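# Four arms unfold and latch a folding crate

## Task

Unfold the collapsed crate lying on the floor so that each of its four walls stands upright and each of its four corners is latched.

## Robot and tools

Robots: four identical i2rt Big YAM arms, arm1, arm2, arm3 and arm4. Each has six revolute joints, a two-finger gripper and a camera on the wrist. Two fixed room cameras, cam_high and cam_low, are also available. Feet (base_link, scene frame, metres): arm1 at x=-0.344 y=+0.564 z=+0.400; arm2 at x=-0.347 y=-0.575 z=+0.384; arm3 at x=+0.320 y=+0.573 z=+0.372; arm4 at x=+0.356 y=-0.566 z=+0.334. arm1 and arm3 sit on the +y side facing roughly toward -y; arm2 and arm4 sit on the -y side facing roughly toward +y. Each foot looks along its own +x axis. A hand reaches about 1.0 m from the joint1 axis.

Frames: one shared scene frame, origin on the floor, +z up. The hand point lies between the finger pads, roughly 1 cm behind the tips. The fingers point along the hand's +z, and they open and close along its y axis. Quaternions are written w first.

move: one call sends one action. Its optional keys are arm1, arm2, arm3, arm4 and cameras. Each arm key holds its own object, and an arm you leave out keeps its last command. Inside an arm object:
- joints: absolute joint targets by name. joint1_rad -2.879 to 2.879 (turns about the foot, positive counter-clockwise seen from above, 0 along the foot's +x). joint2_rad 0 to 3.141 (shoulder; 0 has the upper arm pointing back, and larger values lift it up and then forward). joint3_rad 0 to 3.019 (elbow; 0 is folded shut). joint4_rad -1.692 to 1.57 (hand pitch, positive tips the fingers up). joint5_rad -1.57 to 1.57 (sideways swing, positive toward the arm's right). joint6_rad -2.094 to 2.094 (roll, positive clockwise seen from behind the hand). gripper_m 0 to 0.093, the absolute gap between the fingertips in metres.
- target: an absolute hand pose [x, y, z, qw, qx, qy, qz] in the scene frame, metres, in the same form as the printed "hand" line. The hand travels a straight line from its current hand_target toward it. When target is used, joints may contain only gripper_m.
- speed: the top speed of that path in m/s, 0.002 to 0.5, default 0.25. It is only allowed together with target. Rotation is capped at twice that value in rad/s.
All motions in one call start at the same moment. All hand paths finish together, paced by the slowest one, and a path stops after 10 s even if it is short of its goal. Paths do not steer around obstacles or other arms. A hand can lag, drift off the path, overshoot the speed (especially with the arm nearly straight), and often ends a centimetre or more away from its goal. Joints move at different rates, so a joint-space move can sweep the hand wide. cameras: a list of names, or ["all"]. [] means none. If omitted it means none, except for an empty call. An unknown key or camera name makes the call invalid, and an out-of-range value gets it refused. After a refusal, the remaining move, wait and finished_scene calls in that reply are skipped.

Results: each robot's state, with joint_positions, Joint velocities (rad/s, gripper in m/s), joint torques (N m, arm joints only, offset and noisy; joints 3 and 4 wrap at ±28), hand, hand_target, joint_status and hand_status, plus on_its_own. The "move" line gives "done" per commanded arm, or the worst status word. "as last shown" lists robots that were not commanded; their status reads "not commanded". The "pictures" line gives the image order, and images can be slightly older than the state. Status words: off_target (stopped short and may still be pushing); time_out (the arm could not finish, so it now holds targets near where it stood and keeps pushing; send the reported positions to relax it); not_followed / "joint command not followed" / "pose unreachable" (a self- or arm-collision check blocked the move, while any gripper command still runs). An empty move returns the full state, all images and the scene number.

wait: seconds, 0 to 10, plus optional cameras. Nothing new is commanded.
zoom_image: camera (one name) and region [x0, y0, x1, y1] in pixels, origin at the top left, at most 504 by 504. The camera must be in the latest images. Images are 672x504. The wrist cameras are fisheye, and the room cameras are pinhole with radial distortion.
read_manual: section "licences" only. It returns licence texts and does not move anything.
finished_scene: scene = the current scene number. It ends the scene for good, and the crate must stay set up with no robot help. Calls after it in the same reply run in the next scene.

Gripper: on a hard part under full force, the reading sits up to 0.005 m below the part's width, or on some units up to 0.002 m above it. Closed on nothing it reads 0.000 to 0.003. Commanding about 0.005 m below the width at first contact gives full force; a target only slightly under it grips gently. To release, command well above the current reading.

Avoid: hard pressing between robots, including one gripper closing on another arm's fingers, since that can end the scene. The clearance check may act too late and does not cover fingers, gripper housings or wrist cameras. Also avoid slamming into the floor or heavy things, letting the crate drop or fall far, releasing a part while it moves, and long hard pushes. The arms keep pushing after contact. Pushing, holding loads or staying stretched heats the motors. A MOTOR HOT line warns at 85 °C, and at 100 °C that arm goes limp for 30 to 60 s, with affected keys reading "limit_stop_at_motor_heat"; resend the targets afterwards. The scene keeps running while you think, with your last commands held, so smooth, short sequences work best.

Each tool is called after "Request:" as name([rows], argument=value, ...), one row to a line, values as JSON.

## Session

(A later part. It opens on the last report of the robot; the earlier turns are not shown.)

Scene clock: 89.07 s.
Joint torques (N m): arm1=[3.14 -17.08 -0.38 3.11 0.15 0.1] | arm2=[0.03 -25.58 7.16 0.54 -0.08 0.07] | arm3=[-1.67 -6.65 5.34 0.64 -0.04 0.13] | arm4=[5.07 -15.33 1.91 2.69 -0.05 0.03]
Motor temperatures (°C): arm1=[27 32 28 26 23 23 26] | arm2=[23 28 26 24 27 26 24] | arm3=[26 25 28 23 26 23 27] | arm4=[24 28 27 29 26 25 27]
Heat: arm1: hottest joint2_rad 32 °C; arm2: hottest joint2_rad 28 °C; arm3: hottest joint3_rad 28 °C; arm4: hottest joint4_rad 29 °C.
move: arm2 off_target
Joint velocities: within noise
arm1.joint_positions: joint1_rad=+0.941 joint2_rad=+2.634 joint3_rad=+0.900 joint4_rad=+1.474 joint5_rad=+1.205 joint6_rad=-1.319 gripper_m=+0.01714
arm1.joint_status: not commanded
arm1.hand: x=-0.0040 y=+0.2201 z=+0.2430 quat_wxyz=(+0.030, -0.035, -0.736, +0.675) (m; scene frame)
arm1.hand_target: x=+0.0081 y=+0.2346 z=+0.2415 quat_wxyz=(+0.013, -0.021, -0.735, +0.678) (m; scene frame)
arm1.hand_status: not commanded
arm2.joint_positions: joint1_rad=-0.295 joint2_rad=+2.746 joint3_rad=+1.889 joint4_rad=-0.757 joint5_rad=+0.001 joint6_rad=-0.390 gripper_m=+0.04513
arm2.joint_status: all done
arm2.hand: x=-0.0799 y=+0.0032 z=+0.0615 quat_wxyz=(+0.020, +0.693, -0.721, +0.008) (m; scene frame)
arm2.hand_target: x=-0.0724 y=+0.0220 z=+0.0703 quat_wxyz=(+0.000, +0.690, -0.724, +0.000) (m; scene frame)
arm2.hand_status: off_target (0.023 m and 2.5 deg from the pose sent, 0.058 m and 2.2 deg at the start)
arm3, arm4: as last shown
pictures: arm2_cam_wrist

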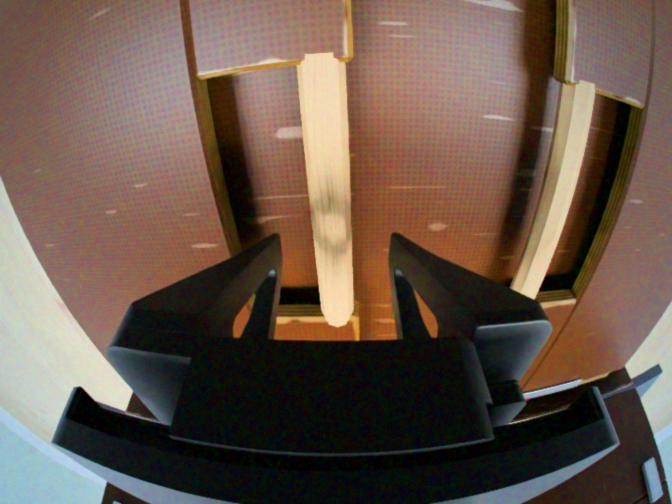

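Request:
move(arm2={"target": [-0.072, 0.024, 0.046, 0, 0.690, -0.7238, 0], "speed": 0.1})

Request:
move(arm2={"joints": {"gripper_m": 0.011}}, cameras=["arm2_cam_wrist"])

Scene clock: 91.13 s.
Joint torques (N m): arm1=[2.78 -17.32 -0.35 2.99 0.22 0.08] | arm2=[0.09 -25.11 7.2 0.59 -0.08 0.06] | arm3=[-2.02 -6.95 5.3 0.51 -0.03 0.12] | arm4=[5.07 -15.33 1.89 2.7 -0.04 0.03]
Motor temperatures (°C): arm1=[27 32 28 26 23 23 26] | arm2=[23 28 26 24 27 26 24] | arm3=[26 25 28 23 26 23 27] | arm4=[24 28 27 29 26 25 27]
Heat: arm1: hottest joint2_rad 32 °C; arm2: hottest joint2_rad 28 °C; arm3: hottest joint3_rad 28 °C; arm4: hottest joint4_rad 29 °C.
move: arm2 off_target
Joint velocities: within noise
arm1, arm3, arm4: as last shown
arm2.joint_positions: joint1_rad=-0.295 joint2_rad=+2.794 joint3_rad=+1.933 joint4_rad=-0.746 joint5_rad=+0.001 joint6_rad=-0.389 gripper_m=+0.04513
arm2.joint_status: not commanded
arm2.hand: x=-0.0780 y=+0.0073 z=+0.0428 quat_wxyz=(+0.016, +0.692, -0.722, +0.007) (m; scene frame)
arm2.hand_target: x=-0.0722 y=+0.0237 z=+0.0468 quat_wxyz=(-0.001, +0.690, -0.724, +0.000) (m; scene frame)
arm2.hand_status: off_target (0.018 m and 2.0 deg from the pose sent, 0.027 m and 2.5 deg at the start)
pictures: none

Scene clock: 91.93 s.
Joint torques (N m): arm1=[2.78 -17.79 -0.42 3.1 0.18 0.1] | arm2=[-0.03 -25.05 7.23 0.61 0.05 0.06] | arm3=[-1.9 -6.77 5.31 0.66 -0.07 0.14] | arm4=[5.01 -15.33 1.91 2.69 -0.05 0.03]
Motor temperatures (°C): arm1=[27 32 28 26 23 23 26] | arm2=[23 28 26 24 27 26 24] | arm3=[26 25 28 23 26 23 27] | arm4=[24 28 27 29 26 25 27]
Heat: arm1: hottest joint2_rad 32 °C; arm2: hottest joint2_rad 28 °C; arm3: hottest joint3_rad 28 °C; arm4: hottest joint4_rad 29 °C.
move: arm2 off_target
Joint velocities: within noise
arm1, arm3, arm4: as last shown
arm2.joint_positions: joint1_rad=-0.292 joint2_rad=+2.794 joint3_rad=+1.933 joint4_rad=-0.748 joint5_rad=-0.010 joint6_rad=-0.389 gripper_m=+0.01521
arm2.joint_status: gripper_m off_target (ended at +0.01523, target +0.01100)
arm2.hand: x=-0.0816 y=+0.0086 z=+0.0428 quat_wxyz=(+0.019, +0.693, -0.721, +0.002) (m; scene frame)
arm2.hand_target: x=-0.0746 y=+0.0244 z=+0.0469 quat_wxyz=(+0.001, +0.691, -0.723, -0.004) (m; scene frame)
arm2.hand_status: not commanded
pictures: arm2_cam_wrist

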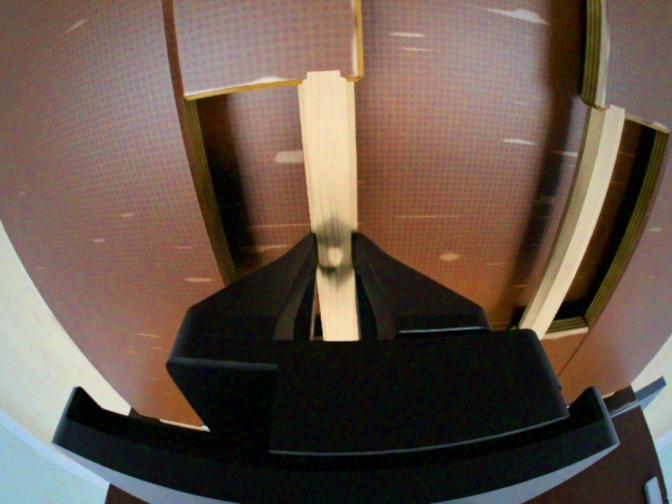

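Request:
move(arm2={"target": [-0.100, 0.023, 0.138, -0.1198, 0.6795, -0.7128, 0.1257], "speed": 0.12})

Request:
move(arm2={"target": [-0.138, 0.024, 0.2045, -0.236, 0.6484, -0.6801, 0.2475], "speed": 0.14}, cameras=["cam_high"])

Scene clock: 96.50 s.
Joint torques (N m): arm1=[3.31 -17.67 -0.36 3.03 0.17 0.05] | arm2=[0.85 -29.39 3.92 -0.1 0.4 0.29] | arm3=[-1.73 -6.53 5.48 0.73 -0.02 0.13] | arm4=[5.01 -15.33 1.91 2.69 -0.04 0.03]
Motor temperatures (°C): arm1=[27 32 28 26 23 23 26] | arm2=[23 29 26 24 27 26 25] | arm3=[26 25 29 23 26 23 27] | arm4=[24 28 27 29 26 25 27]
Heat: arm1: hottest joint2_rad 32 °C; arm2: hottest joint2_rad 29 °C; arm3: hottest joint3_rad 29 °C; arm4: hottest joint4_rad 29 °C.
move: arm2 off_target
Joint velocities: within noise
arm1, arm3, arm4: as last shown
arm2.joint_positions: joint1_rad=-0.181 joint2_rad=+2.624 joint3_rad=+1.710 joint4_rad=-0.596 joint5_rad=+0.334 joint6_rad=-0.295 gripper_m=+0.01461
arm2.joint_status: not commanded
arm2.hand: x=-0.0945 y=+0.0076 z=+0.1030 quat_wxyz=(-0.103, +0.686, -0.708, +0.134) (m; scene frame)
arm2.hand_target: x=-0.0952 y=+0.0234 z=+0.1359 quat_wxyz=(-0.122, +0.677, -0.715, +0.125) (m; scene frame)
arm2.hand_status: off_target (0.039 m and 2.3 deg from the pose sent, 0.098 m and 21.4 deg at the start)
pictures: none

Scene clock: 98.37 s.
Joint torques (N m): arm1=[2.67 -17.38 -0.32 3.07 0.16 0.08] | arm2=[1.38 -28.75 4.38 -0.44 0.8 0.27] | arm3=[-1.96 -6.36 5.37 0.55 -0.06 0.12] | arm4=[5.01 -15.33 1.91 2.69 -0.04 0.03]
Motor temperatures (°C): arm1=[27 32 28 26 23 23 26] | arm2=[23 29 26 24 27 26 25] | arm3=[26 25 29 23 26 23 27] | arm4=[24 28 27 29 26 25 27]
Heat: arm1: hottest joint2_rad 32 °C; arm2: hottest joint2_rad 29 °C; arm3: hottest joint3_rad 29 °C; arm4: hottest joint4_rad 29 °C.
move: arm2 off_target
Joint velocities: within noise
arm1, arm3, arm4: as last shown
arm2.joint_positions: joint1_rad=-0.042 joint2_rad=+2.519 joint3_rad=+1.599 joint4_rad=-0.590 joint5_rad=+0.685 joint6_rad=-0.167 gripper_m=+0.01457
arm2.joint_status: not commanded
arm2.hand: x=-0.1292 y=+0.0089 z=+0.1682 quat_wxyz=(-0.217, +0.655, -0.677, +0.258) (m; scene frame)
arm2.hand_target: x=-0.1354 y=+0.0244 z=+0.2031 quat_wxyz=(-0.236, +0.648, -0.680, +0.249) (m; scene frame)
arm2.hand_status: off_target (0.040 m and 2.6 deg from the pose sent, 0.112 m and 20.8 deg at the start)
pictures: cam_high

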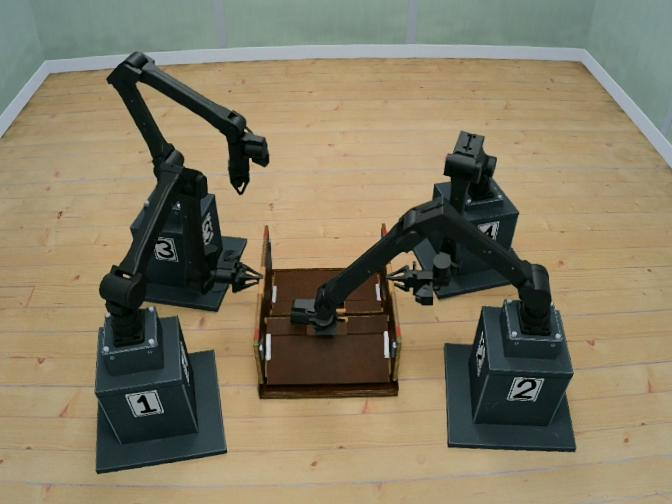

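Request:
move(arm2={"target": [-0.199, 0.028, 0.254, -0.3186, 0.612, -0.642, 0.3342], "speed": 0.14}, arm3={"target": [0.030, 0.005, 0.16, 0, 0.7238, 0.690, 0], "speed": 0.25, "joints": {"gripper_m": 0.045}})

Request:
move(arm2={"target": [-0.249, 0.031, 0.262, -0.3707, 0.5819, -0.6104, 0.3889], "speed": 0.12}, cameras=["cam_high", "arm3_cam_wrist", "cam_low"])

Scene clock: 103.03 s.
Joint torques (N m): arm1=[3.02 -17.85 -0.32 3.14 0.19 0.04] | arm2=[1.32 -27.58 5.78 -0.85 0.68 0.24] | arm3=[-1.79 -17.2 7.87 -0.08 -0.03 0.12] | arm4=[5.01 -15.33 1.91 2.69 -0.04 0.03]
Motor temperatures (°C): arm1=[27 32 28 26 23 23 26] | arm2=[23 29 26 24 27 26 25] | arm3=[26 25 29 23 26 23 27] | arm4=[24 28 26 29 26 25 28]
Heat: arm1: hottest joint2_rad 32 °C; arm2: hottest joint2_rad 29 °C; arm3: hottest joint3_rad 29 °C; arm4: hottest joint4_rad 29 °C.
move: arm2 off_target; arm3 off_target
Joint velocities: within noise
arm1, arm4: as last shown
arm2.joint_positions: joint1_rad=+0.110 joint2_rad=+2.490 joint3_rad=+1.602 joint4_rad=-0.777 joint5_rad=+0.956 joint6_rad=+0.053 gripper_m=+0.01393
arm2.joint_status: not commanded
arm2.hand: x=-0.1886 y=+0.0098 z=+0.2206 quat_wxyz=(-0.301, +0.618, -0.637, +0.351) (m; scene frame)
arm2.hand_target: x=-0.1977 y=+0.0284 z=+0.2531 quat_wxyz=(-0.318, +0.611, -0.642, +0.335) (m; scene frame)
arm2.hand_status: off_target (0.039 m and 2.9 deg from the pose sent, 0.112 m and 15.9 deg at the start)
arm3.joint_positions: joint1_rad=-0.247 joint2_rad=+2.458 joint3_rad=+1.670 joint4_rad=-0.776 joint5_rad=+0.002 joint6_rad=-0.436 gripper_m=+0.04513
arm3.joint_status: all done
arm3.hand: x=+0.0395 y=+0.0107 z=+0.1688 quat_wxyz=(-0.001, -0.716, -0.698, +0.002) (m; scene frame)
arm3.hand_target: x=+0.0310 y=+0.0080 z=+0.1583 quat_wxyz=(-0.002, -0.723, -0.691, -0.001) (m; scene frame)
arm3.hand_status: off_target (0.014 m and 1.3 deg from the pose sent, 0.459 m and 14.2 deg at the start)
pictures: none

Scene clock: 104.73 s.
Joint torques (N m): arm1=[2.78 -17.85 -0.32 3.07 0.21 0.08] | arm2=[1.38 -24.88 7.13 -0.98 1.09 0.27] | arm3=[-1.49 -17.9 7.84 -0.06 -0.07 0.14] | arm4=[5.07 -15.33 1.91 2.69 -0.04 0.03]
Motor temperatures (°C): arm1=[27 32 28 26 23 23 26] | arm2=[23 29 26 24 27 26 25] | arm3=[26 25 29 23 26 23 27] | arm4=[24 28 26 29 26 25 28]
Heat: arm1: hottest joint2_rad 32 °C; arm2: hottest joint2_rad 29 °C; arm3: hottest joint3_rad 29 °C; arm4: hottest joint4_rad 29 °C.
move: arm2 off_target
Joint velocities: within noise
arm1, arm3: as last shown
arm2.joint_positions: joint1_rad=+0.218 joint2_rad=+2.541 joint3_rad=+1.696 joint4_rad=-1.059 joint5_rad=+1.100 joint6_rad=+0.318 gripper_m=+0.01357
arm2.joint_status: not commanded
arm2.hand: x=-0.2383 y=+0.0117 z=+0.2428 quat_wxyz=(-0.352, +0.588, -0.607, +0.403) (m; scene frame)
arm2.hand_target: x=-0.2490 y=+0.0310 z=+0.2620 quat_wxyz=(-0.371, +0.582, -0.610, +0.389) (m; scene frame)
arm2.hand_status: off_target (0.029 m and 2.8 deg from the pose sent, 0.076 m and 10.5 deg at the start)
arm4.joint_positions: joint1_rad=+0.893 joint2_rad=+2.438 joint3_rad=+0.917 joint4_rad=+1.289 joint5_rad=+1.183 joint6_rad=-1.348 gripper_m=+0.01719
arm4.joint_status: not commanded
arm4.hand: x=-0.0253 y=-0.1915 z=+0.2442 quat_wxyz=(-0.675, +0.736, -0.037, +0.028) (m; scene frame)
arm4.hand_target: x=-0.0376 y=-0.2097 z=+0.2389 quat_wxyz=(-0.676, +0.736, -0.016, +0.016) (m; scene frame)
arm4.hand_status: not commanded
pictures: arm3_cam_wrist, cam_high, cam_low

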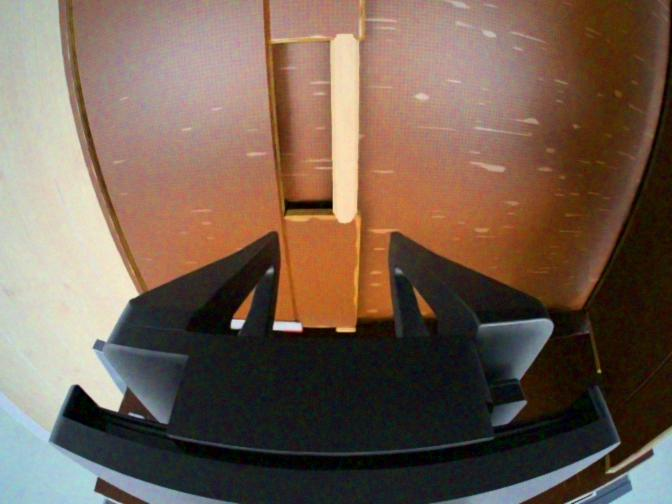

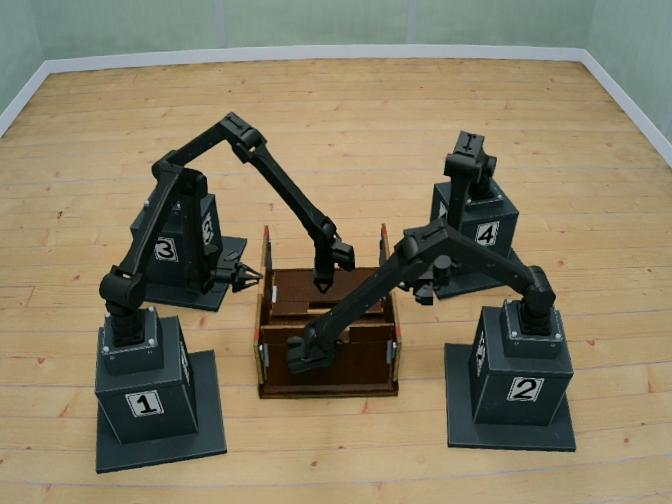

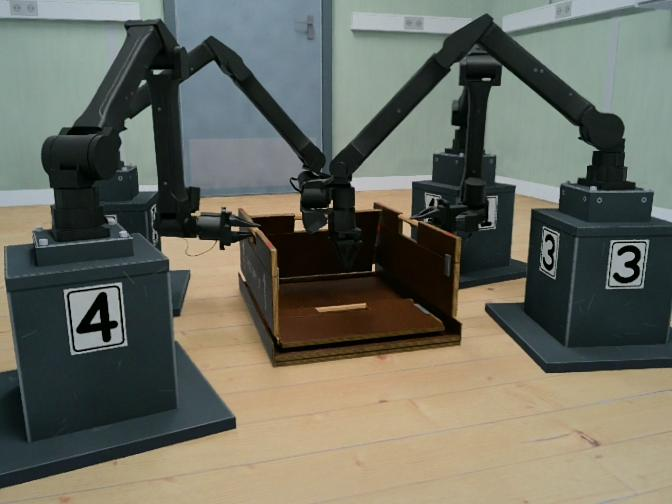

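Request:
move(arm2={"target": [-0.293, 0.034, 0.265, -0.3958, 0.5652, -0.5929, 0.4152], "speed": 0.1}, arm3={"target": [0.0255, -0.003, 0.070, 0, 0.7238, 0.690, 0], "speed": 0.15}, cameras=["cam_high", "arm3_cam_wrist", "cam_low", "arm2_cam_wrist"])

Scene clock: 110.20 s.
Joint torques (N m): arm1=[2.96 -17.49 -0.44 3.18 0.21 0.05] | arm2=[3.37 -25.23 7.69 -1.2 0.64 0.27] | arm3=[-1.03 -18.49 7.31 0.57 0.11 0.14] | arm4=[5.07 -15.33 1.89 2.69 -0.05 0.03]
Motor temperatures (°C): arm1=[27 32 28 26 23 23 26] | arm2=[23 29 26 24 27 26 25] | arm3=[26 25 30 23 26 23 27] | arm4=[24 28 26 29 26 25 28]
Heat: arm1: hottest joint2_rad 32 °C; arm2: hottest joint2_rad 29 °C; arm3: hottest joint3_rad 30 °C; arm4: hottest joint4_rad 29 °C.
move: arm2 off_target; arm3 off_target
Joint velocities: within noise
arm1, arm4: as last shown
arm2.joint_positions: joint1_rad=+0.273 joint2_rad=+2.624 joint3_rad=+1.826 joint4_rad=-1.357 joint5_rad=+1.154 joint6_rad=+0.571 gripper_m=+0.01330
arm2.joint_status: not commanded
arm2.hand: x=-0.2663 y=+0.0131 z=+0.2496 quat_wxyz=(-0.374, +0.564, -0.592, +0.438) (m; scene frame)
arm2.hand_target: x=-0.2921 y=+0.0330 z=+0.2658 quat_wxyz=(-0.395, +0.565, -0.594, +0.415) (m; scene frame)
arm2.hand_status: off_target (0.037 m and 3.6 deg from the pose sent, 0.063 m and 6.0 deg at the start)
arm3.joint_positions: joint1_rad=-0.247 joint2_rad=+2.662 joint3_rad=+1.812 joint4_rad=-0.730 joint5_rad=+0.002 joint6_rad=-0.436 gripper_m=+0.04513
arm3.joint_status: not commanded
arm3.hand: x=+0.0354 y=+0.0018 z=+0.0807 quat_wxyz=(+0.001, -0.716, -0.698, -0.005) (m; scene frame)
arm3.hand_target: x=+0.0258 y=-0.0022 z=+0.0710 quat_wxyz=(+0.000, -0.723, -0.691, +0.001) (m; scene frame)
arm3.hand_status: off_target (0.015 m and 1.4 deg from the pose sent, 0.101 m and 1.3 deg at the start)
pictures: arm2_cam_wrist, arm3_cam_wrist, cam_high, cam_low

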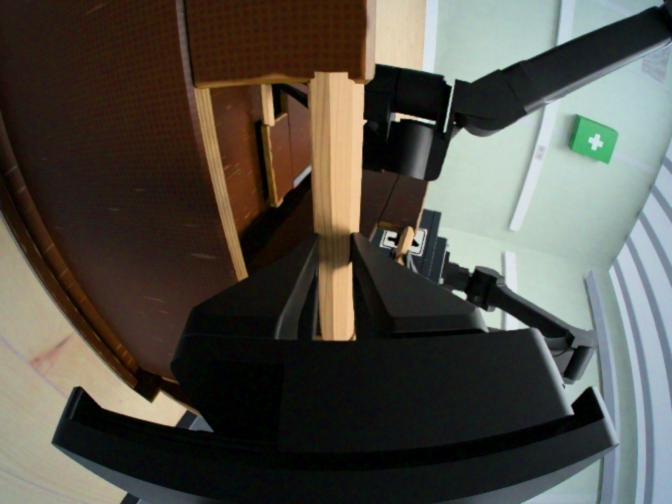

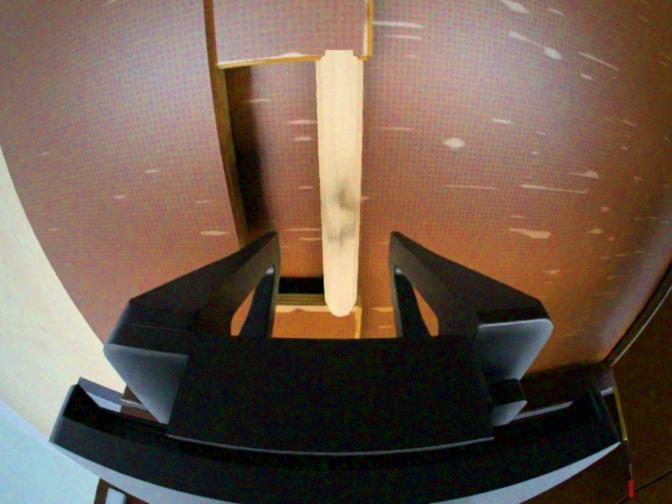

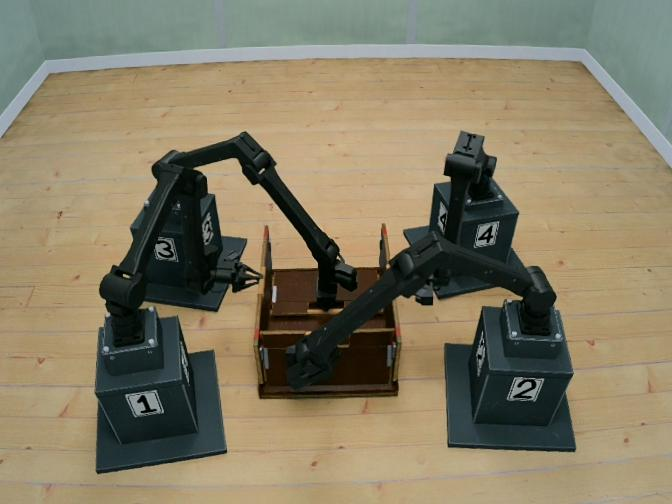

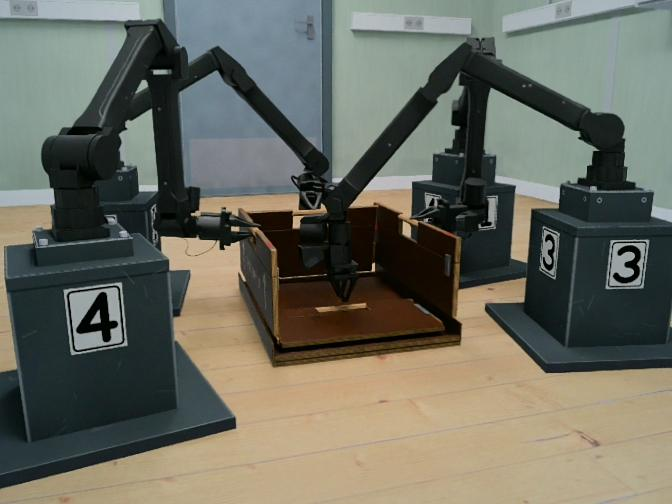

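Request:
zoom_image(camera="cam_high", region=[240, 210, 430, 410])

Request:
move(arm3={"target": [0.0255, -0.004, 0.032, 0, 0.7238, 0.690, 0], "speed": 0.1})

Request:
move(arm3={"joints": {"gripper_m": 0.011}}, cameras=["arm3_cam_wrist"])

Scaled by 2.520 from the camera's 672x504 image, which has a finer 960x720 frame.

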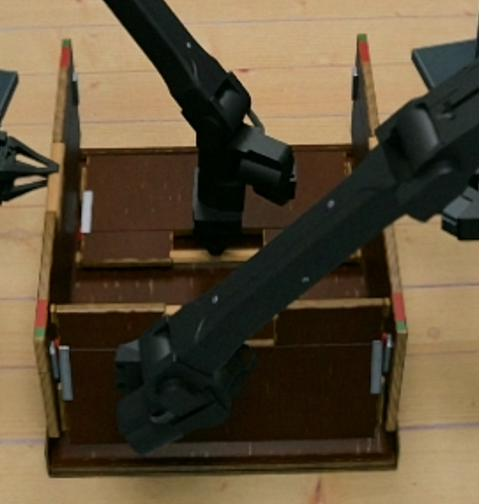

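Scene clock: 112.53 s.
Joint torques (N m): arm1=[2.9 -17.9 -0.13 3.06 0.16 0.09] | arm2=[3.43 -25.29 7.56 -1.03 0.64 0.24] | arm3=[-1.55 -18.78 7.21 0.61 0.14 0.16] | arm4=[5.01 -15.33 1.91 2.69 -0.04 0.03]
Motor temperatures (°C): arm1=[27 32 28 26 23 23 26] | arm2=[23 29 26 24 27 26 25] | arm3=[26 25 30 23 26 23 27] | arm4=[24 28 26 29 26 25 28]
Heat: arm1: hottest joint2_rad 32 °C; arm2: hottest joint2_rad 29 °C; arm3: hottest joint3_rad 30 °C; arm4: hottest joint4_rad 29 °C.
move: arm3 off_target
Joint velocities: within noise
arm1.joint_positions: joint1_rad=+0.941 joint2_rad=+2.634 joint3_rad=+0.900 joint4_rad=+1.474 joint5_rad=+1.205 joint6_rad=-1.319 gripper_m=+0.01714
arm1.joint_status: not commanded
arm1.hand: x=-0.0040 y=+0.2201 z=+0.2430 quat_wxyz=(+0.030, -0.035, -0.736, +0.675) (m; scene frame)
arm1.hand_target: x=+0.0081 y=+0.2346 z=+0.2415 quat_wxyz=(+0.013, -0.021, -0.735, +0.678) (m; scene frame)
arm1.hand_status: not commanded
arm2, arm4: as last shown
arm3.joint_positions: joint1_rad=-0.247 joint2_rad=+2.749 joint3_rad=+1.877 joint4_rad=-0.710 joint5_rad=+0.002 joint6_rad=-0.436 gripper_m=+0.04513
arm3.joint_status: not commanded
arm3.hand: x=+0.0350 y=+0.0008 z=+0.0425 quat_wxyz=(+0.002, -0.716, -0.698, -0.006) (m; scene frame)
arm3.hand_target: x=+0.0263 y=-0.0024 z=+0.0318 quat_wxyz=(+0.000, -0.723, -0.691, -0.001) (m; scene frame)
arm3.hand_status: off_target (0.015 m and 1.4 deg from the pose sent, 0.050 m and 1.4 deg at the start)
pictures: none

Scene clock: 113.17 s.
Joint torques (N m): arm1=[3.37 -17.96 -0.34 3.19 0.17 0.09] | arm2=[3.43 -25.29 7.56 -1.03 0.64 0.24] | arm3=[-1.2 -19.19 6.99 0.5 0 0.16] | arm4=[5.07 -15.38 1.91 2.69 -0.04 0.03]
Motor temperatures (°C): arm1=[27 32 28 26 23 23 26] | arm2=[23 29 26 24 27 26 25] | arm3=[26 25 30 23 26 23 27] | arm4=[24 28 26 29 26 25 28]
Heat: arm1: hottest joint2_rad 32 °C; arm2: hottest joint2_rad 29 °C; arm3: hottest joint3_rad 30 °C; arm4: hottest joint4_rad 29 °C.
move: arm3 off_target
Joint velocities: within noise
arm1, arm2, arm4: as last shown
arm3.joint_positions: joint1_rad=-0.248 joint2_rad=+2.749 joint3_rad=+1.878 joint4_rad=-0.708 joint5_rad=+0.005 joint6_rad=-0.439 gripper_m=+0.01679
arm3.joint_status: gripper_m off_target (ended at +0.01682, target +0.01100)
arm3.hand: x=+0.0331 y=+0.0004 z=+0.0428 quat_wxyz=(+0.003, -0.716, -0.698, -0.004) (m; scene frame)
arm3.hand_target: x=+0.0260 y=-0.0029 z=+0.0320 quat_wxyz=(+0.000, -0.723, -0.691, +0.000) (m; scene frame)
arm3.hand_status: not commanded
pictures: arm3_cam_wrist

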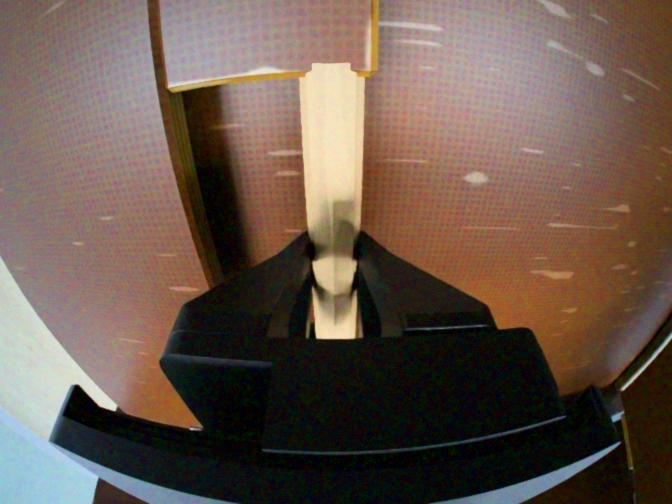

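Request:
move(arm2={"target": [-0.318, 0.035, 0.264, -0.3958, 0.5652, -0.5929, 0.4152], "speed": 0.1}, arm3={"target": [0.0476, -0.008, 0.1305, -0.1257, 0.7128, 0.6795, -0.1198], "speed": 0.1})

Request:
move(arm3={"target": [0.087, -0.011, 0.2, -0.2475, 0.6801, 0.6484, -0.236], "speed": 0.13}, cameras=["cam_high", "cam_low", "arm3_cam_wrist"])

Request:
zoom_image(camera="cam_high", region=[240, 210, 430, 410])

Scene clock: 118.37 s.
Joint torques (N m): arm1=[3.43 -17.55 -0.43 3.12 0.2 0.08] | arm2=[5.13 -25.11 7.79 -0.96 0.09 0.28] | arm3=[0.67 -22.48 3.62 0.51 0.85 0.33] | arm4=[5.01 -15.38 1.91 2.69 -0.04 0.03]
Motor temperatures (°C): arm1=[27 32 28 26 23 23 26] | arm2=[23 29 26 24 27 26 25] | arm3=[26 26 30 23 26 23 27] | arm4=[24 28 26 29 26 25 28]
Heat: arm1: hottest joint2_rad 32 °C; arm2: hottest joint2_rad 29 °C; arm3: hottest joint3_rad 30 °C; arm4: hottest joint4_rad 29 °C.
move: arm2 off_target; arm3 off_target
Joint velocities: within noise
arm1, arm4: as last shown
arm2.joint_positions: joint1_rad=+0.293 joint2_rad=+2.648 joint3_rad=+1.871 joint4_rad=-1.452 joint5_rad=+1.147 joint6_rad=+0.646 gripper_m=+0.01306
arm2.joint_status: not commanded
arm2.hand: x=-0.2784 y=+0.0133 z=+0.2514 quat_wxyz=(-0.374, +0.559, -0.591, +0.444) (m; scene frame)
arm2.hand_target: x=-0.3175 y=+0.0329 z=+0.2646 quat_wxyz=(-0.395, +0.566, -0.593, +0.415) (m; scene frame)
arm2.hand_status: off_target (0.047 m and 4.2 deg from the pose sent, 0.058 m and 3.6 deg at the start)
arm3.joint_positions: joint1_rad=-0.150 joint2_rad=+2.572 joint3_rad=+1.668 joint4_rad=-0.584 joint5_rad=+0.313 joint6_rad=-0.343 gripper_m=+0.01676
arm3.joint_status: not commanded
arm3.hand: x=+0.0440 y=+0.0011 z=+0.1096 quat_wxyz=(+0.123, -0.711, -0.685, +0.101) (m; scene frame)
arm3.hand_target: x=+0.0473 y=-0.0086 z=+0.1294 quat_wxyz=(+0.123, -0.714, -0.680, +0.118) (m; scene frame)
arm3.hand_status: off_target (0.023 m and 2.2 deg from the pose sent, 0.089 m and 20.2 deg at the start)
pictures: none

Scene clock: 120.30 s.
Joint torques (N m): arm1=[3.08 -17.2 -0.44 2.93 0.15 0.05] | arm2=[5.19 -25.23 7.8 -0.95 0.09 0.24] | arm3=[1.08 -21.6 4.38 0.34 1.31 0.17] | arm4=[5.01 -15.33 1.89 2.67 -0.04 0.04]
Motor temperatures (°C): arm1=[27 32 28 26 23 23 26] | arm2=[23 29 26 24 27 26 25] | arm3=[26 26 30 23 26 23 27] | arm4=[24 28 26 29 26 25 28]
Heat: arm1: hottest joint2_rad 32 °C; arm2: hottest joint2_rad 29 °C; arm3: hottest joint3_rad 30 °C; arm4: hottest joint4_rad 29 °C.
move: arm3 off_target
Joint velocities: within noise
arm1, arm4: as last shown
arm2.joint_positions: joint1_rad=+0.293 joint2_rad=+2.648 joint3_rad=+1.871 joint4_rad=-1.452 joint5_rad=+1.147 joint6_rad=+0.648 gripper_m=+0.01306
arm2.joint_status: not commanded
arm2.hand: x=-0.2784 y=+0.0133 z=+0.2514 quat_wxyz=(-0.375, +0.559, -0.592, +0.444) (m; scene frame)
arm2.hand_target: x=-0.3175 y=+0.0329 z=+0.2646 quat_wxyz=(-0.396, +0.566, -0.593, +0.415) (m; scene frame)
arm2.hand_status: not commanded
arm3.joint_positions: joint1_rad=-0.006 joint2_rad=+2.458 joint3_rad=+1.541 joint4_rad=-0.557 joint5_rad=+0.672 joint6_rad=-0.201 gripper_m=+0.01672
arm3.joint_status: not commanded
arm3.hand: x=+0.0805 y=+0.0014 z=+0.1753 quat_wxyz=(+0.251, -0.685, -0.649, +0.216) (m; scene frame)
arm3.hand_target: x=+0.0861 y=-0.0116 z=+0.1991 quat_wxyz=(+0.249, -0.681, -0.647, +0.237) (m; scene frame)
arm3.hand_status: off_target (0.028 m and 2.4 deg from the pose sent, 0.101 m and 21.7 deg at the start)
pictures: arm3_cam_wrist, cam_high, cam_low

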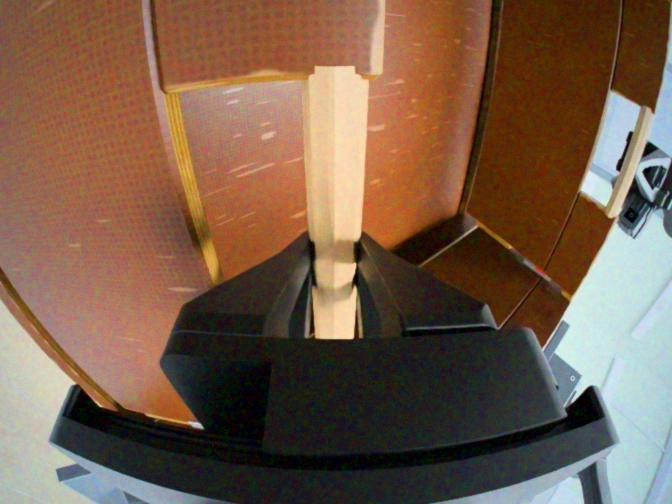

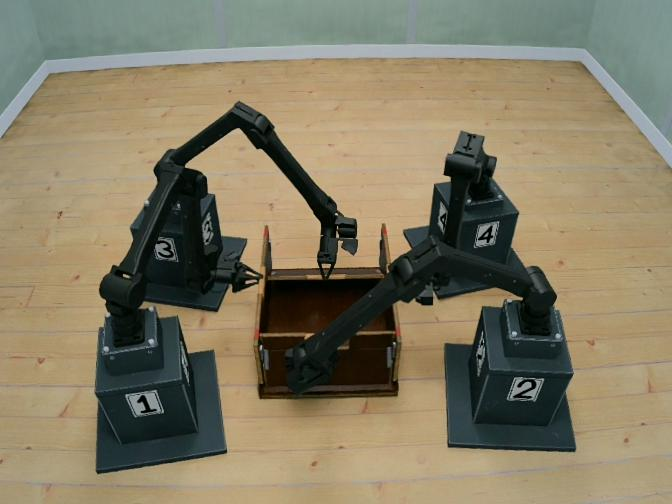

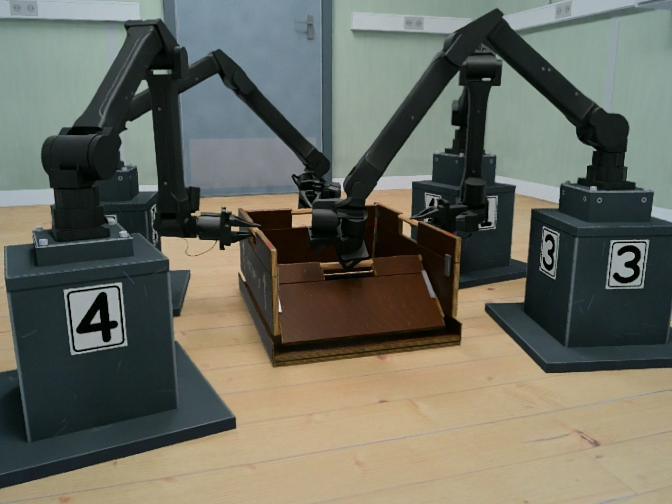

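Scaled by 2.520 from the camera's 672x504 image, which has a finer 960x720 frame.

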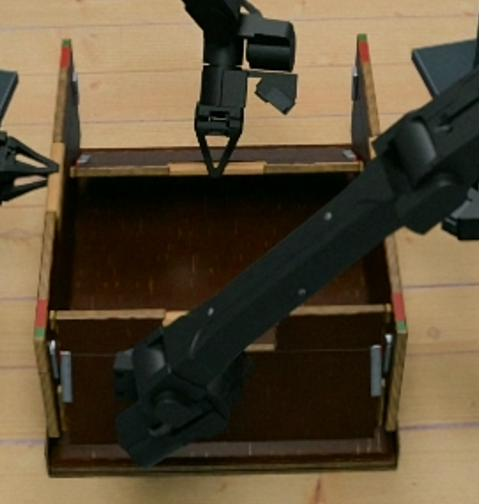

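Request:
move(arm2={"target": [-0.34, 0.036, 0.262, -0.3958, 0.5652, -0.5929, 0.4152], "speed": 0.1}, arm3={"target": [0.154, -0.021, 0.256, -0.3342, 0.642, 0.612, -0.3186], "speed": 0.12}, cameras=["cam_high", "cam_low"])

Request:
zoom_image(camera="cam_high", region=[240, 210, 430, 410])

Scene clock: 123.97 s.
Joint torques (N m): arm1=[3.14 -17.85 -0.42 3.08 0.22 0.06] | arm2=[-0.15 -24.7 7.31 -1.01 0.38 0.22] | arm3=[1.96 -22.01 6.34 -0.85 0.67 0] | arm4=[5.07 -15.33 1.91 2.7 -0.05 0.03]
Motor temperatures (°C): arm1=[27 32 27 26 23 23 26] | arm2=[23 29 26 24 27 26 25] | arm3=[26 27 30 23 26 23 27] | arm4=[24 28 26 29 26 25 28]
Heat: arm1: hottest joint2_rad 32 °C; arm2: hottest joint2_rad 29 °C; arm3: hottest joint3_rad 30 °C; arm4: hottest joint4_rad 29 °C.
move: arm2 done; arm3 off_target
Joint velocities: within noise
arm1, arm4: as last shown
arm2.joint_positions: joint1_rad=+0.392 joint2_rad=+2.667 joint3_rad=+1.949 joint4_rad=-1.538 joint5_rad=+1.120 joint6_rad=+0.716 gripper_m=+0.01095
arm2.joint_status: not commanded
arm2.hand: x=-0.3422 y=+0.0284 z=+0.2605 quat_wxyz=(-0.395, +0.572, -0.584, +0.420) (m; scene frame)
arm2.hand_target: x=-0.3406 y=+0.0362 z=+0.2617 quat_wxyz=(-0.396, +0.566, -0.592, +0.415) (m; scene frame)
arm2.hand_status: done (0.008 m and 1.4 deg from the pose sent, 0.067 m and 4.1 deg at the start)
arm3.joint_positions: joint1_rad=+0.144 joint2_rad=+2.432 joint3_rad=+1.530 joint4_rad=-0.711 joint5_rad=+0.965 joint6_rad=+0.026 gripper_m=+0.01672
arm3.joint_status: not commanded
arm3.hand: x=+0.1361 y=+0.0023 z=+0.2241 quat_wxyz=(+0.348, -0.650, -0.603, +0.306) (m; scene frame)
arm3.hand_target: x=+0.1525 y=-0.0226 z=+0.2558 quat_wxyz=(+0.332, -0.644, -0.610, +0.323) (m; scene frame)
arm3.hand_status: off_target (0.043 m and 2.5 deg from the pose sent, 0.111 m and 16.5 deg at the start)
pictures: cam_high, cam_low

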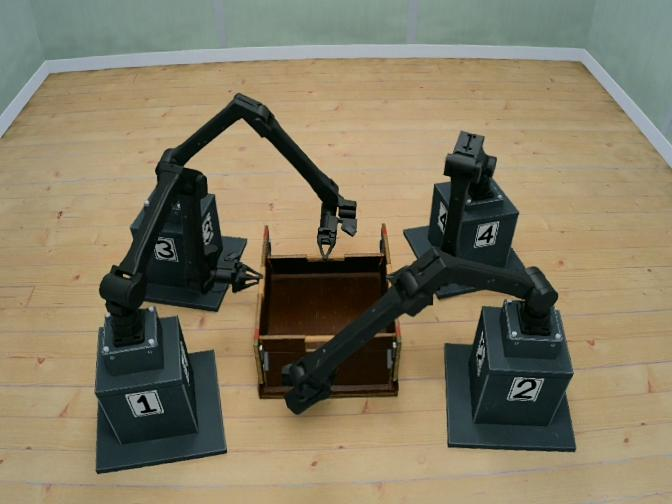

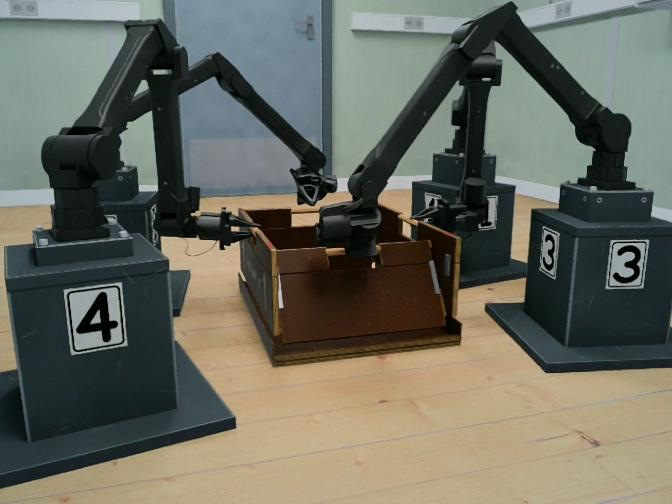

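Scaled by 2.520 from the camera's 672x504 image, which has a finer 960x720 frame.

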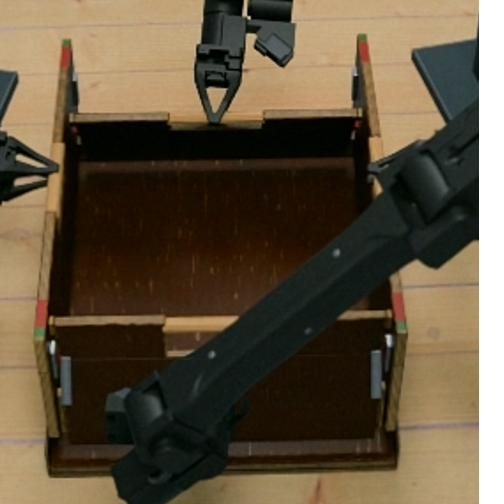

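Request:
zoom_image(camera="cam_high", region=[245, 315, 305, 395])

Request:
zoom_image(camera="cam_high", region=[370, 315, 430, 395])

Request:
zoom_image(camera="cam_low", region=[220, 180, 470, 380])

Scaled by 6.300 from the camera's 672x504 image, which has a finer 960x720 frame.

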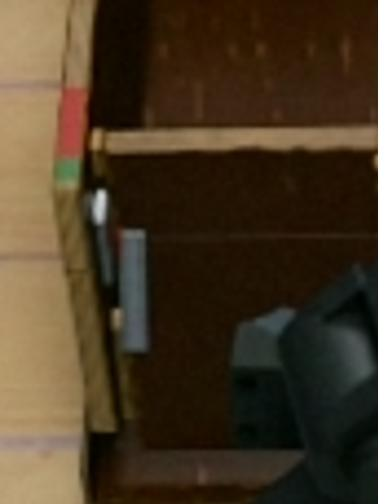

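Scaled by 6.300 from the camera's 672x504 image, which has a finer 960x720 frame.

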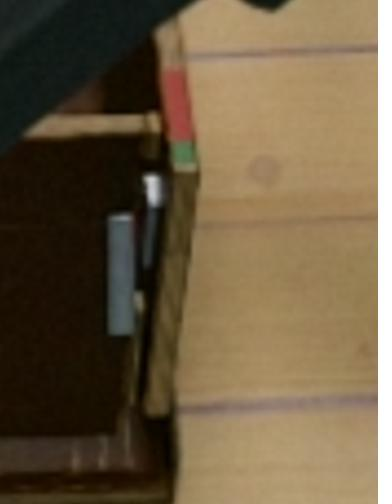

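Scaled by 2.016 from the camera's 672x504 image, which has a finer 960x720 frame.

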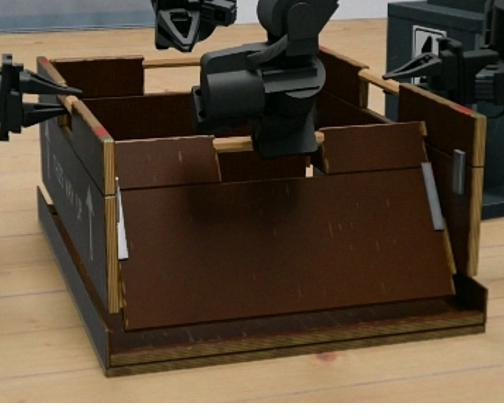

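Request:
move(arm2={"target": [-0.347, 0.030, 0.270, -0.3958, 0.5652, -0.5929, 0.4152], "speed": 0.1, "joints": {"gripper_m": 0.05}}, cameras=["arm2_cam_wrist", "cam_high"])

Request:
zoom_image(camera="cam_high", region=[240, 210, 430, 410])

Scene clock: 134.07 s.
Joint torques (N m): arm1=[2.84 -18.2 -0.43 3.14 0.17 0.09] | arm2=[0.44 -25.82 5.68 -0.98 0.36 0.21] | arm3=[1.44 -21.77 6.56 -1.05 0.64 -0.01] | arm4=[5.07 -15.33 1.91 2.69 -0.05 0.04]
Motor temperatures (°C): arm1=[27 32 27 26 23 23 26] | arm2=[23 28 26 24 27 26 25] | arm3=[26 28 30 23 26 23 28] | arm4=[24 28 26 29 26 25 28]
Heat: arm1: hottest joint2_rad 32 °C; arm2: hottest joint2_rad 28 °C; arm3: hottest joint3_rad 30 °C; arm4: hottest joint4_rad 29 °C.
move: arm2 off_target
Joint velocities: within noise
arm1, arm3, arm4: as last shown
arm2.joint_positions: joint1_rad=+0.392 joint2_rad=+2.667 joint3_rad=+1.949 joint4_rad=-1.558 joint5_rad=+1.113 joint6_rad=+0.740 gripper_m=+0.04986
arm2.joint_status: all done
arm2.hand: x=-0.3420 y=+0.0253 z=+0.2615 quat_wxyz=(-0.393, +0.568, -0.588, +0.422) (m; scene frame)
arm2.hand_target: x=-0.3469 y=+0.0301 z=+0.2702 quat_wxyz=(-0.396, +0.565, -0.592, +0.415) (m; scene frame)
arm2.hand_status: off_target (0.011 m and 1.0 deg from the pose sent, 0.011 m and 1.4 deg at the start)
pictures: arm2_cam_wrist, cam_high

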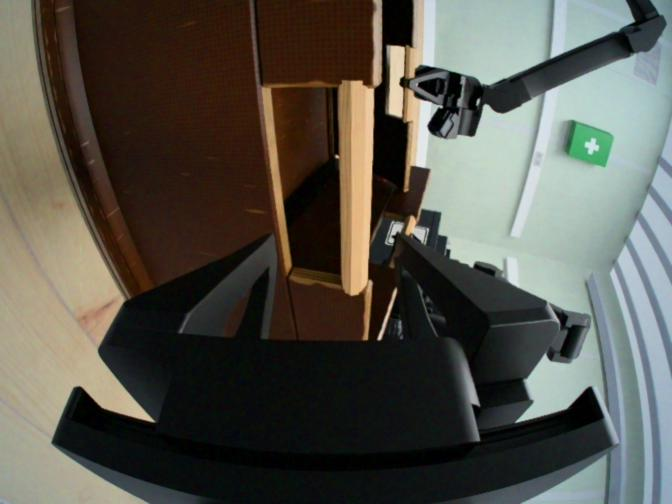

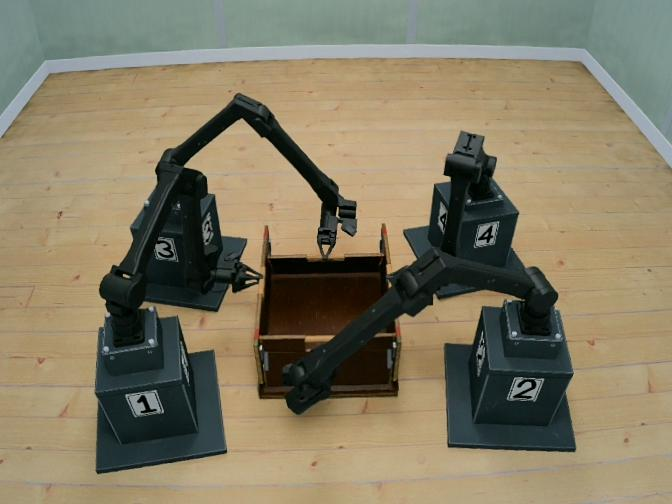

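Scaled by 2.520 from the camera's 672x504 image, which has a finer 960x720 frame.

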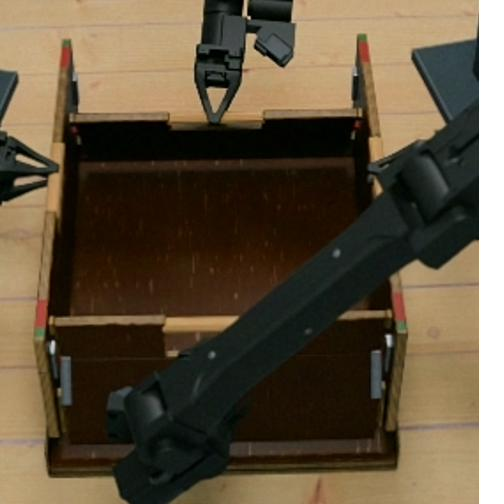

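Request:
move(arm2={"target": [-0.288, 0.029, 0.262, -0.3958, 0.5652, -0.5929, 0.4152], "speed": 0.06}, cameras=["arm2_cam_wrist"])

Scene clock: 138.70 s.
Joint torques (N m): arm1=[3.31 -17.32 -0.5 3.1 0.18 0.09] | arm2=[-0.91 -28.04 4.66 0.01 0.71 -0.04] | arm3=[2.43 -22.24 6.43 -0.98 0.66 0.02] | arm4=[5.01 -15.33 1.91 2.7 -0.05 0.03]
Motor temperatures (°C): arm1=[27 32 27 26 23 23 26] | arm2=[23 29 26 24 27 26 25] | arm3=[26 29 30 23 26 23 28] | arm4=[24 28 26 29 26 25 28]
Heat: arm1: hottest joint2_rad 32 °C; arm2: hottest joint2_rad 29 °C; arm3: hottest joint3_rad 30 °C; arm4: hottest joint4_rad 29 °C.
move: arm2 off_target
Joint velocities: within noise
arm1, arm3: as last shown
arm2.joint_positions: joint1_rad=+0.314 joint2_rad=+2.651 joint3_rad=+1.840 joint4_rad=-1.351 joint5_rad=+1.156 joint6_rad=+0.584 gripper_m=+0.04987
arm2.joint_status: not commanded
arm2.hand: x=-0.2904 y=+0.0147 z=+0.2367 quat_wxyz=(-0.385, +0.574, -0.581, +0.430) (m; scene frame)
arm2.hand_target: x=-0.2883 y=+0.0280 z=+0.2610 quat_wxyz=(-0.395, +0.566, -0.593, +0.415) (m; scene frame)
arm2.hand_status: off_target (0.029 m and 2.7 deg from the pose sent, 0.054 m and 1.0 deg at the start)
arm4.joint_positions: joint1_rad=+0.893 joint2_rad=+2.438 joint3_rad=+0.917 joint4_rad=+1.289 joint5_rad=+1.183 joint6_rad=-1.348 gripper_m=+0.01719
arm4.joint_status: not commanded
arm4.hand: x=-0.0253 y=-0.1915 z=+0.2442 quat_wxyz=(-0.675, +0.736, -0.037, +0.028) (m; scene frame)
arm4.hand_target: x=-0.0376 y=-0.2097 z=+0.2389 quat_wxyz=(-0.676, +0.736, -0.016, +0.016) (m; scene frame)
arm4.hand_status: not commanded
pictures: arm2_cam_wrist

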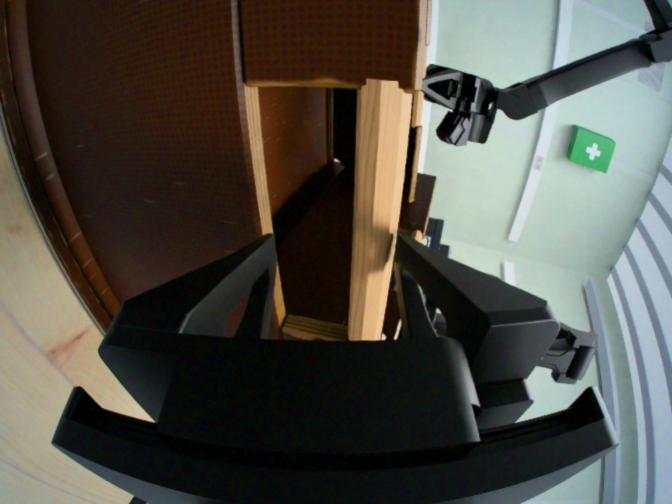

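Request:
move(arm2={"target": [-0.315, 0.032, 0.286, -0.3958, 0.5652, -0.5929, 0.4152], "speed": 0.08}, cameras=["arm2_cam_wrist"])

Scene clock: 141.07 s.
Joint torques (N m): arm1=[3.02 -18.37 -0.32 3.02 0.17 0.04] | arm2=[0.73 -27.75 6.87 -1.09 0.39 0.19] | arm3=[1.9 -22.59 6.49 -0.91 0.62 0.04] | arm4=[5.01 -15.33 1.91 2.69 -0.05 0.03]
Motor temperatures (°C): arm1=[27 32 27 26 23 23 26] | arm2=[23 29 26 24 27 26 25] | arm3=[26 29 30 23 26 23 28] | arm4=[24 28 26 29 26 25 28]
Heat: arm1: hottest joint2_rad 32 °C; arm2: hottest joint2_rad 29 °C; arm3: hottest joint3_rad 30 °C; arm4: hottest joint4_rad 29 °C.
move: arm2 off_target
Joint velocities: within noise
arm1, arm3, arm4: as last shown
arm2.joint_positions: joint1_rad=+0.351 joint2_rad=+2.633 joint3_rad=+1.852 joint4_rad=-1.463 joint5_rad=+1.142 joint6_rad=+0.646 gripper_m=+0.04987
arm2.joint_status: not commanded
arm2.hand: x=-0.3121 y=+0.0116 z=+0.2568 quat_wxyz=(-0.382, +0.578, -0.573, +0.438) (m; scene frame)
arm2.hand_target: x=-0.3185 y=+0.0316 z=+0.2863 quat_wxyz=(-0.397, +0.567, -0.591, +0.414) (m; scene frame)
arm2.hand_status: off_target (0.036 m and 4.1 deg from the pose sent, 0.058 m and 2.7 deg at the start)
pictures: arm2_cam_wrist

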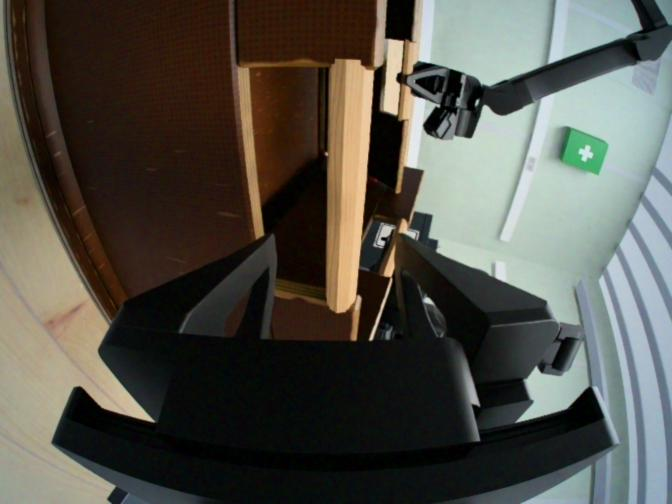

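Request:
move(arm2={"target": [-0.283, 0.030, 0.279, -0.3958, 0.5652, -0.5929, 0.4152], "speed": 0.06}, cameras=["arm2_cam_wrist"])

Scene clock: 143.70 s.
Joint torques (N m): arm1=[3.19 -18.84 -0.28 3.06 0.22 0.09] | arm2=[-0.73 -28.28 4.75 -0.1 0.76 -0.03] | arm3=[2.32 -22.24 6.41 -0.94 0.66 0.02] | arm4=[5.01 -15.38 1.91 2.69 -0.04 0.04]
Motor temperatures (°C): arm1=[27 32 27 26 23 23 26] | arm2=[23 30 26 24 27 26 25] | arm3=[26 29 30 23 26 23 28] | arm4=[24 28 26 29 26 25 28]
Heat: arm1: hottest joint2_rad 32 °C; arm2: hottest joint2_rad 30 °C; arm3: hottest joint3_rad 30 °C; arm4: hottest joint4_rad 29 °C.
move: arm2 off_target
Joint velocities: within noise
arm1.joint_positions: joint1_rad=+0.941 joint2_rad=+2.634 joint3_rad=+0.900 joint4_rad=+1.474 joint5_rad=+1.205 joint6_rad=-1.319 gripper_m=+0.01714
arm1.joint_status: not commanded
arm1.hand: x=-0.0040 y=+0.2201 z=+0.2430 quat_wxyz=(+0.030, -0.035, -0.736, +0.675) (m; scene frame)
arm1.hand_target: x=+0.0081 y=+0.2346 z=+0.2415 quat_wxyz=(+0.013, -0.021, -0.735, +0.678) (m; scene frame)
arm1.hand_status: not commanded
arm2.joint_positions: joint1_rad=+0.296 joint2_rad=+2.618 joint3_rad=+1.823 joint4_rad=-1.351 joint5_rad=+1.160 joint6_rad=+0.567 gripper_m=+0.04987
arm2.joint_status: not commanded
arm2.hand: x=-0.2797 y=+0.0165 z=+0.2527 quat_wxyz=(-0.383, +0.570, -0.585, +0.432) (m; scene frame)
arm2.hand_target: x=-0.2811 y=+0.0301 z=+0.2786 quat_wxyz=(-0.396, +0.564, -0.595, +0.415) (m; scene frame)
arm2.hand_status: off_target (0.030 m and 2.6 deg from the pose sent, 0.041 m and 4.1 deg at the start)
arm3, arm4: as last shown
pictures: arm2_cam_wrist

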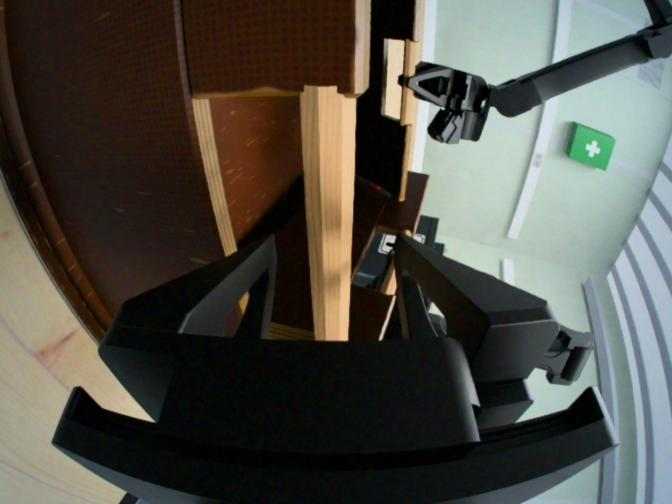

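Request:
move(arm2={"joints": {"gripper_m": 0.004}}, cameras=["arm2_cam_wrist"])

Scene clock: 146.80 s.
Joint torques (N m): arm1=[3.25 -17.85 -0.35 3.11 0.21 0.04] | arm2=[-0.15 -28.22 4.88 -0.31 0.86 -0.04] | arm3=[1.67 -22.24 6.53 -0.88 0.65 0.04] | arm4=[5.01 -15.33 1.91 2.69 -0.04 0.03]
Motor temperatures (°C): arm1=[27 32 27 26 23 23 27] | arm2=[23 30 26 24 27 26 25] | arm3=[26 29 30 23 26 23 28] | arm4=[24 28 26 29 26 25 28]
Heat: arm1: hottest joint2_rad 32 °C; arm2: hottest joint2_rad 30 °C; arm3: hottest joint3_rad 30 °C; arm4: hottest joint4_rad 29 °C.
move: arm2 off_target
Joint velocities: within noise
arm1, arm3, arm4: as last shown
arm2.joint_positions: joint1_rad=+0.300 joint2_rad=+2.618 joint3_rad=+1.822 joint4_rad=-1.344 joint5_rad=+1.159 joint6_rad=+0.565 gripper_m=+0.01488
arm2.joint_status: gripper_m off_target (ended at +0.01492, target +0.00400)
arm2.hand: x=-0.2825 y=+0.0168 z=+0.2517 quat_wxyz=(-0.384, +0.571, -0.585, +0.429) (m; scene frame)
arm2.hand_target: x=-0.2838 y=+0.0303 z=+0.2787 quat_wxyz=(-0.397, +0.565, -0.593, +0.414) (m; scene frame)
arm2.hand_status: not commanded
arm4.hand_target: x=-0.0376 y=-0.2097 z=+0.2389 quat_wxyz=(-0.676, +0.736, -0.017, +0.016) (m; scene frame)
pictures: arm2_cam_wrist

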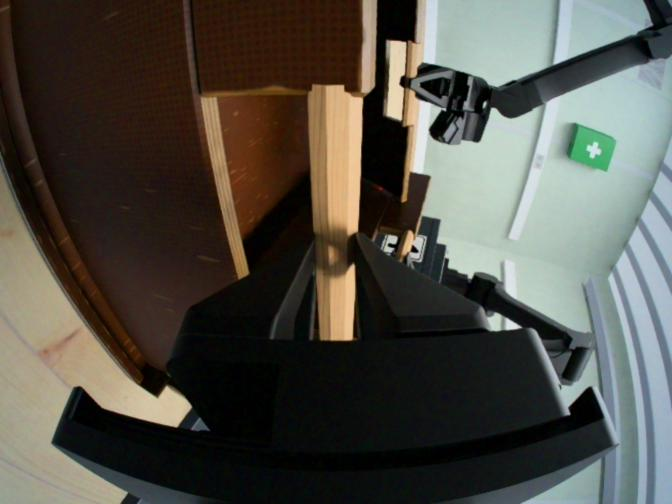

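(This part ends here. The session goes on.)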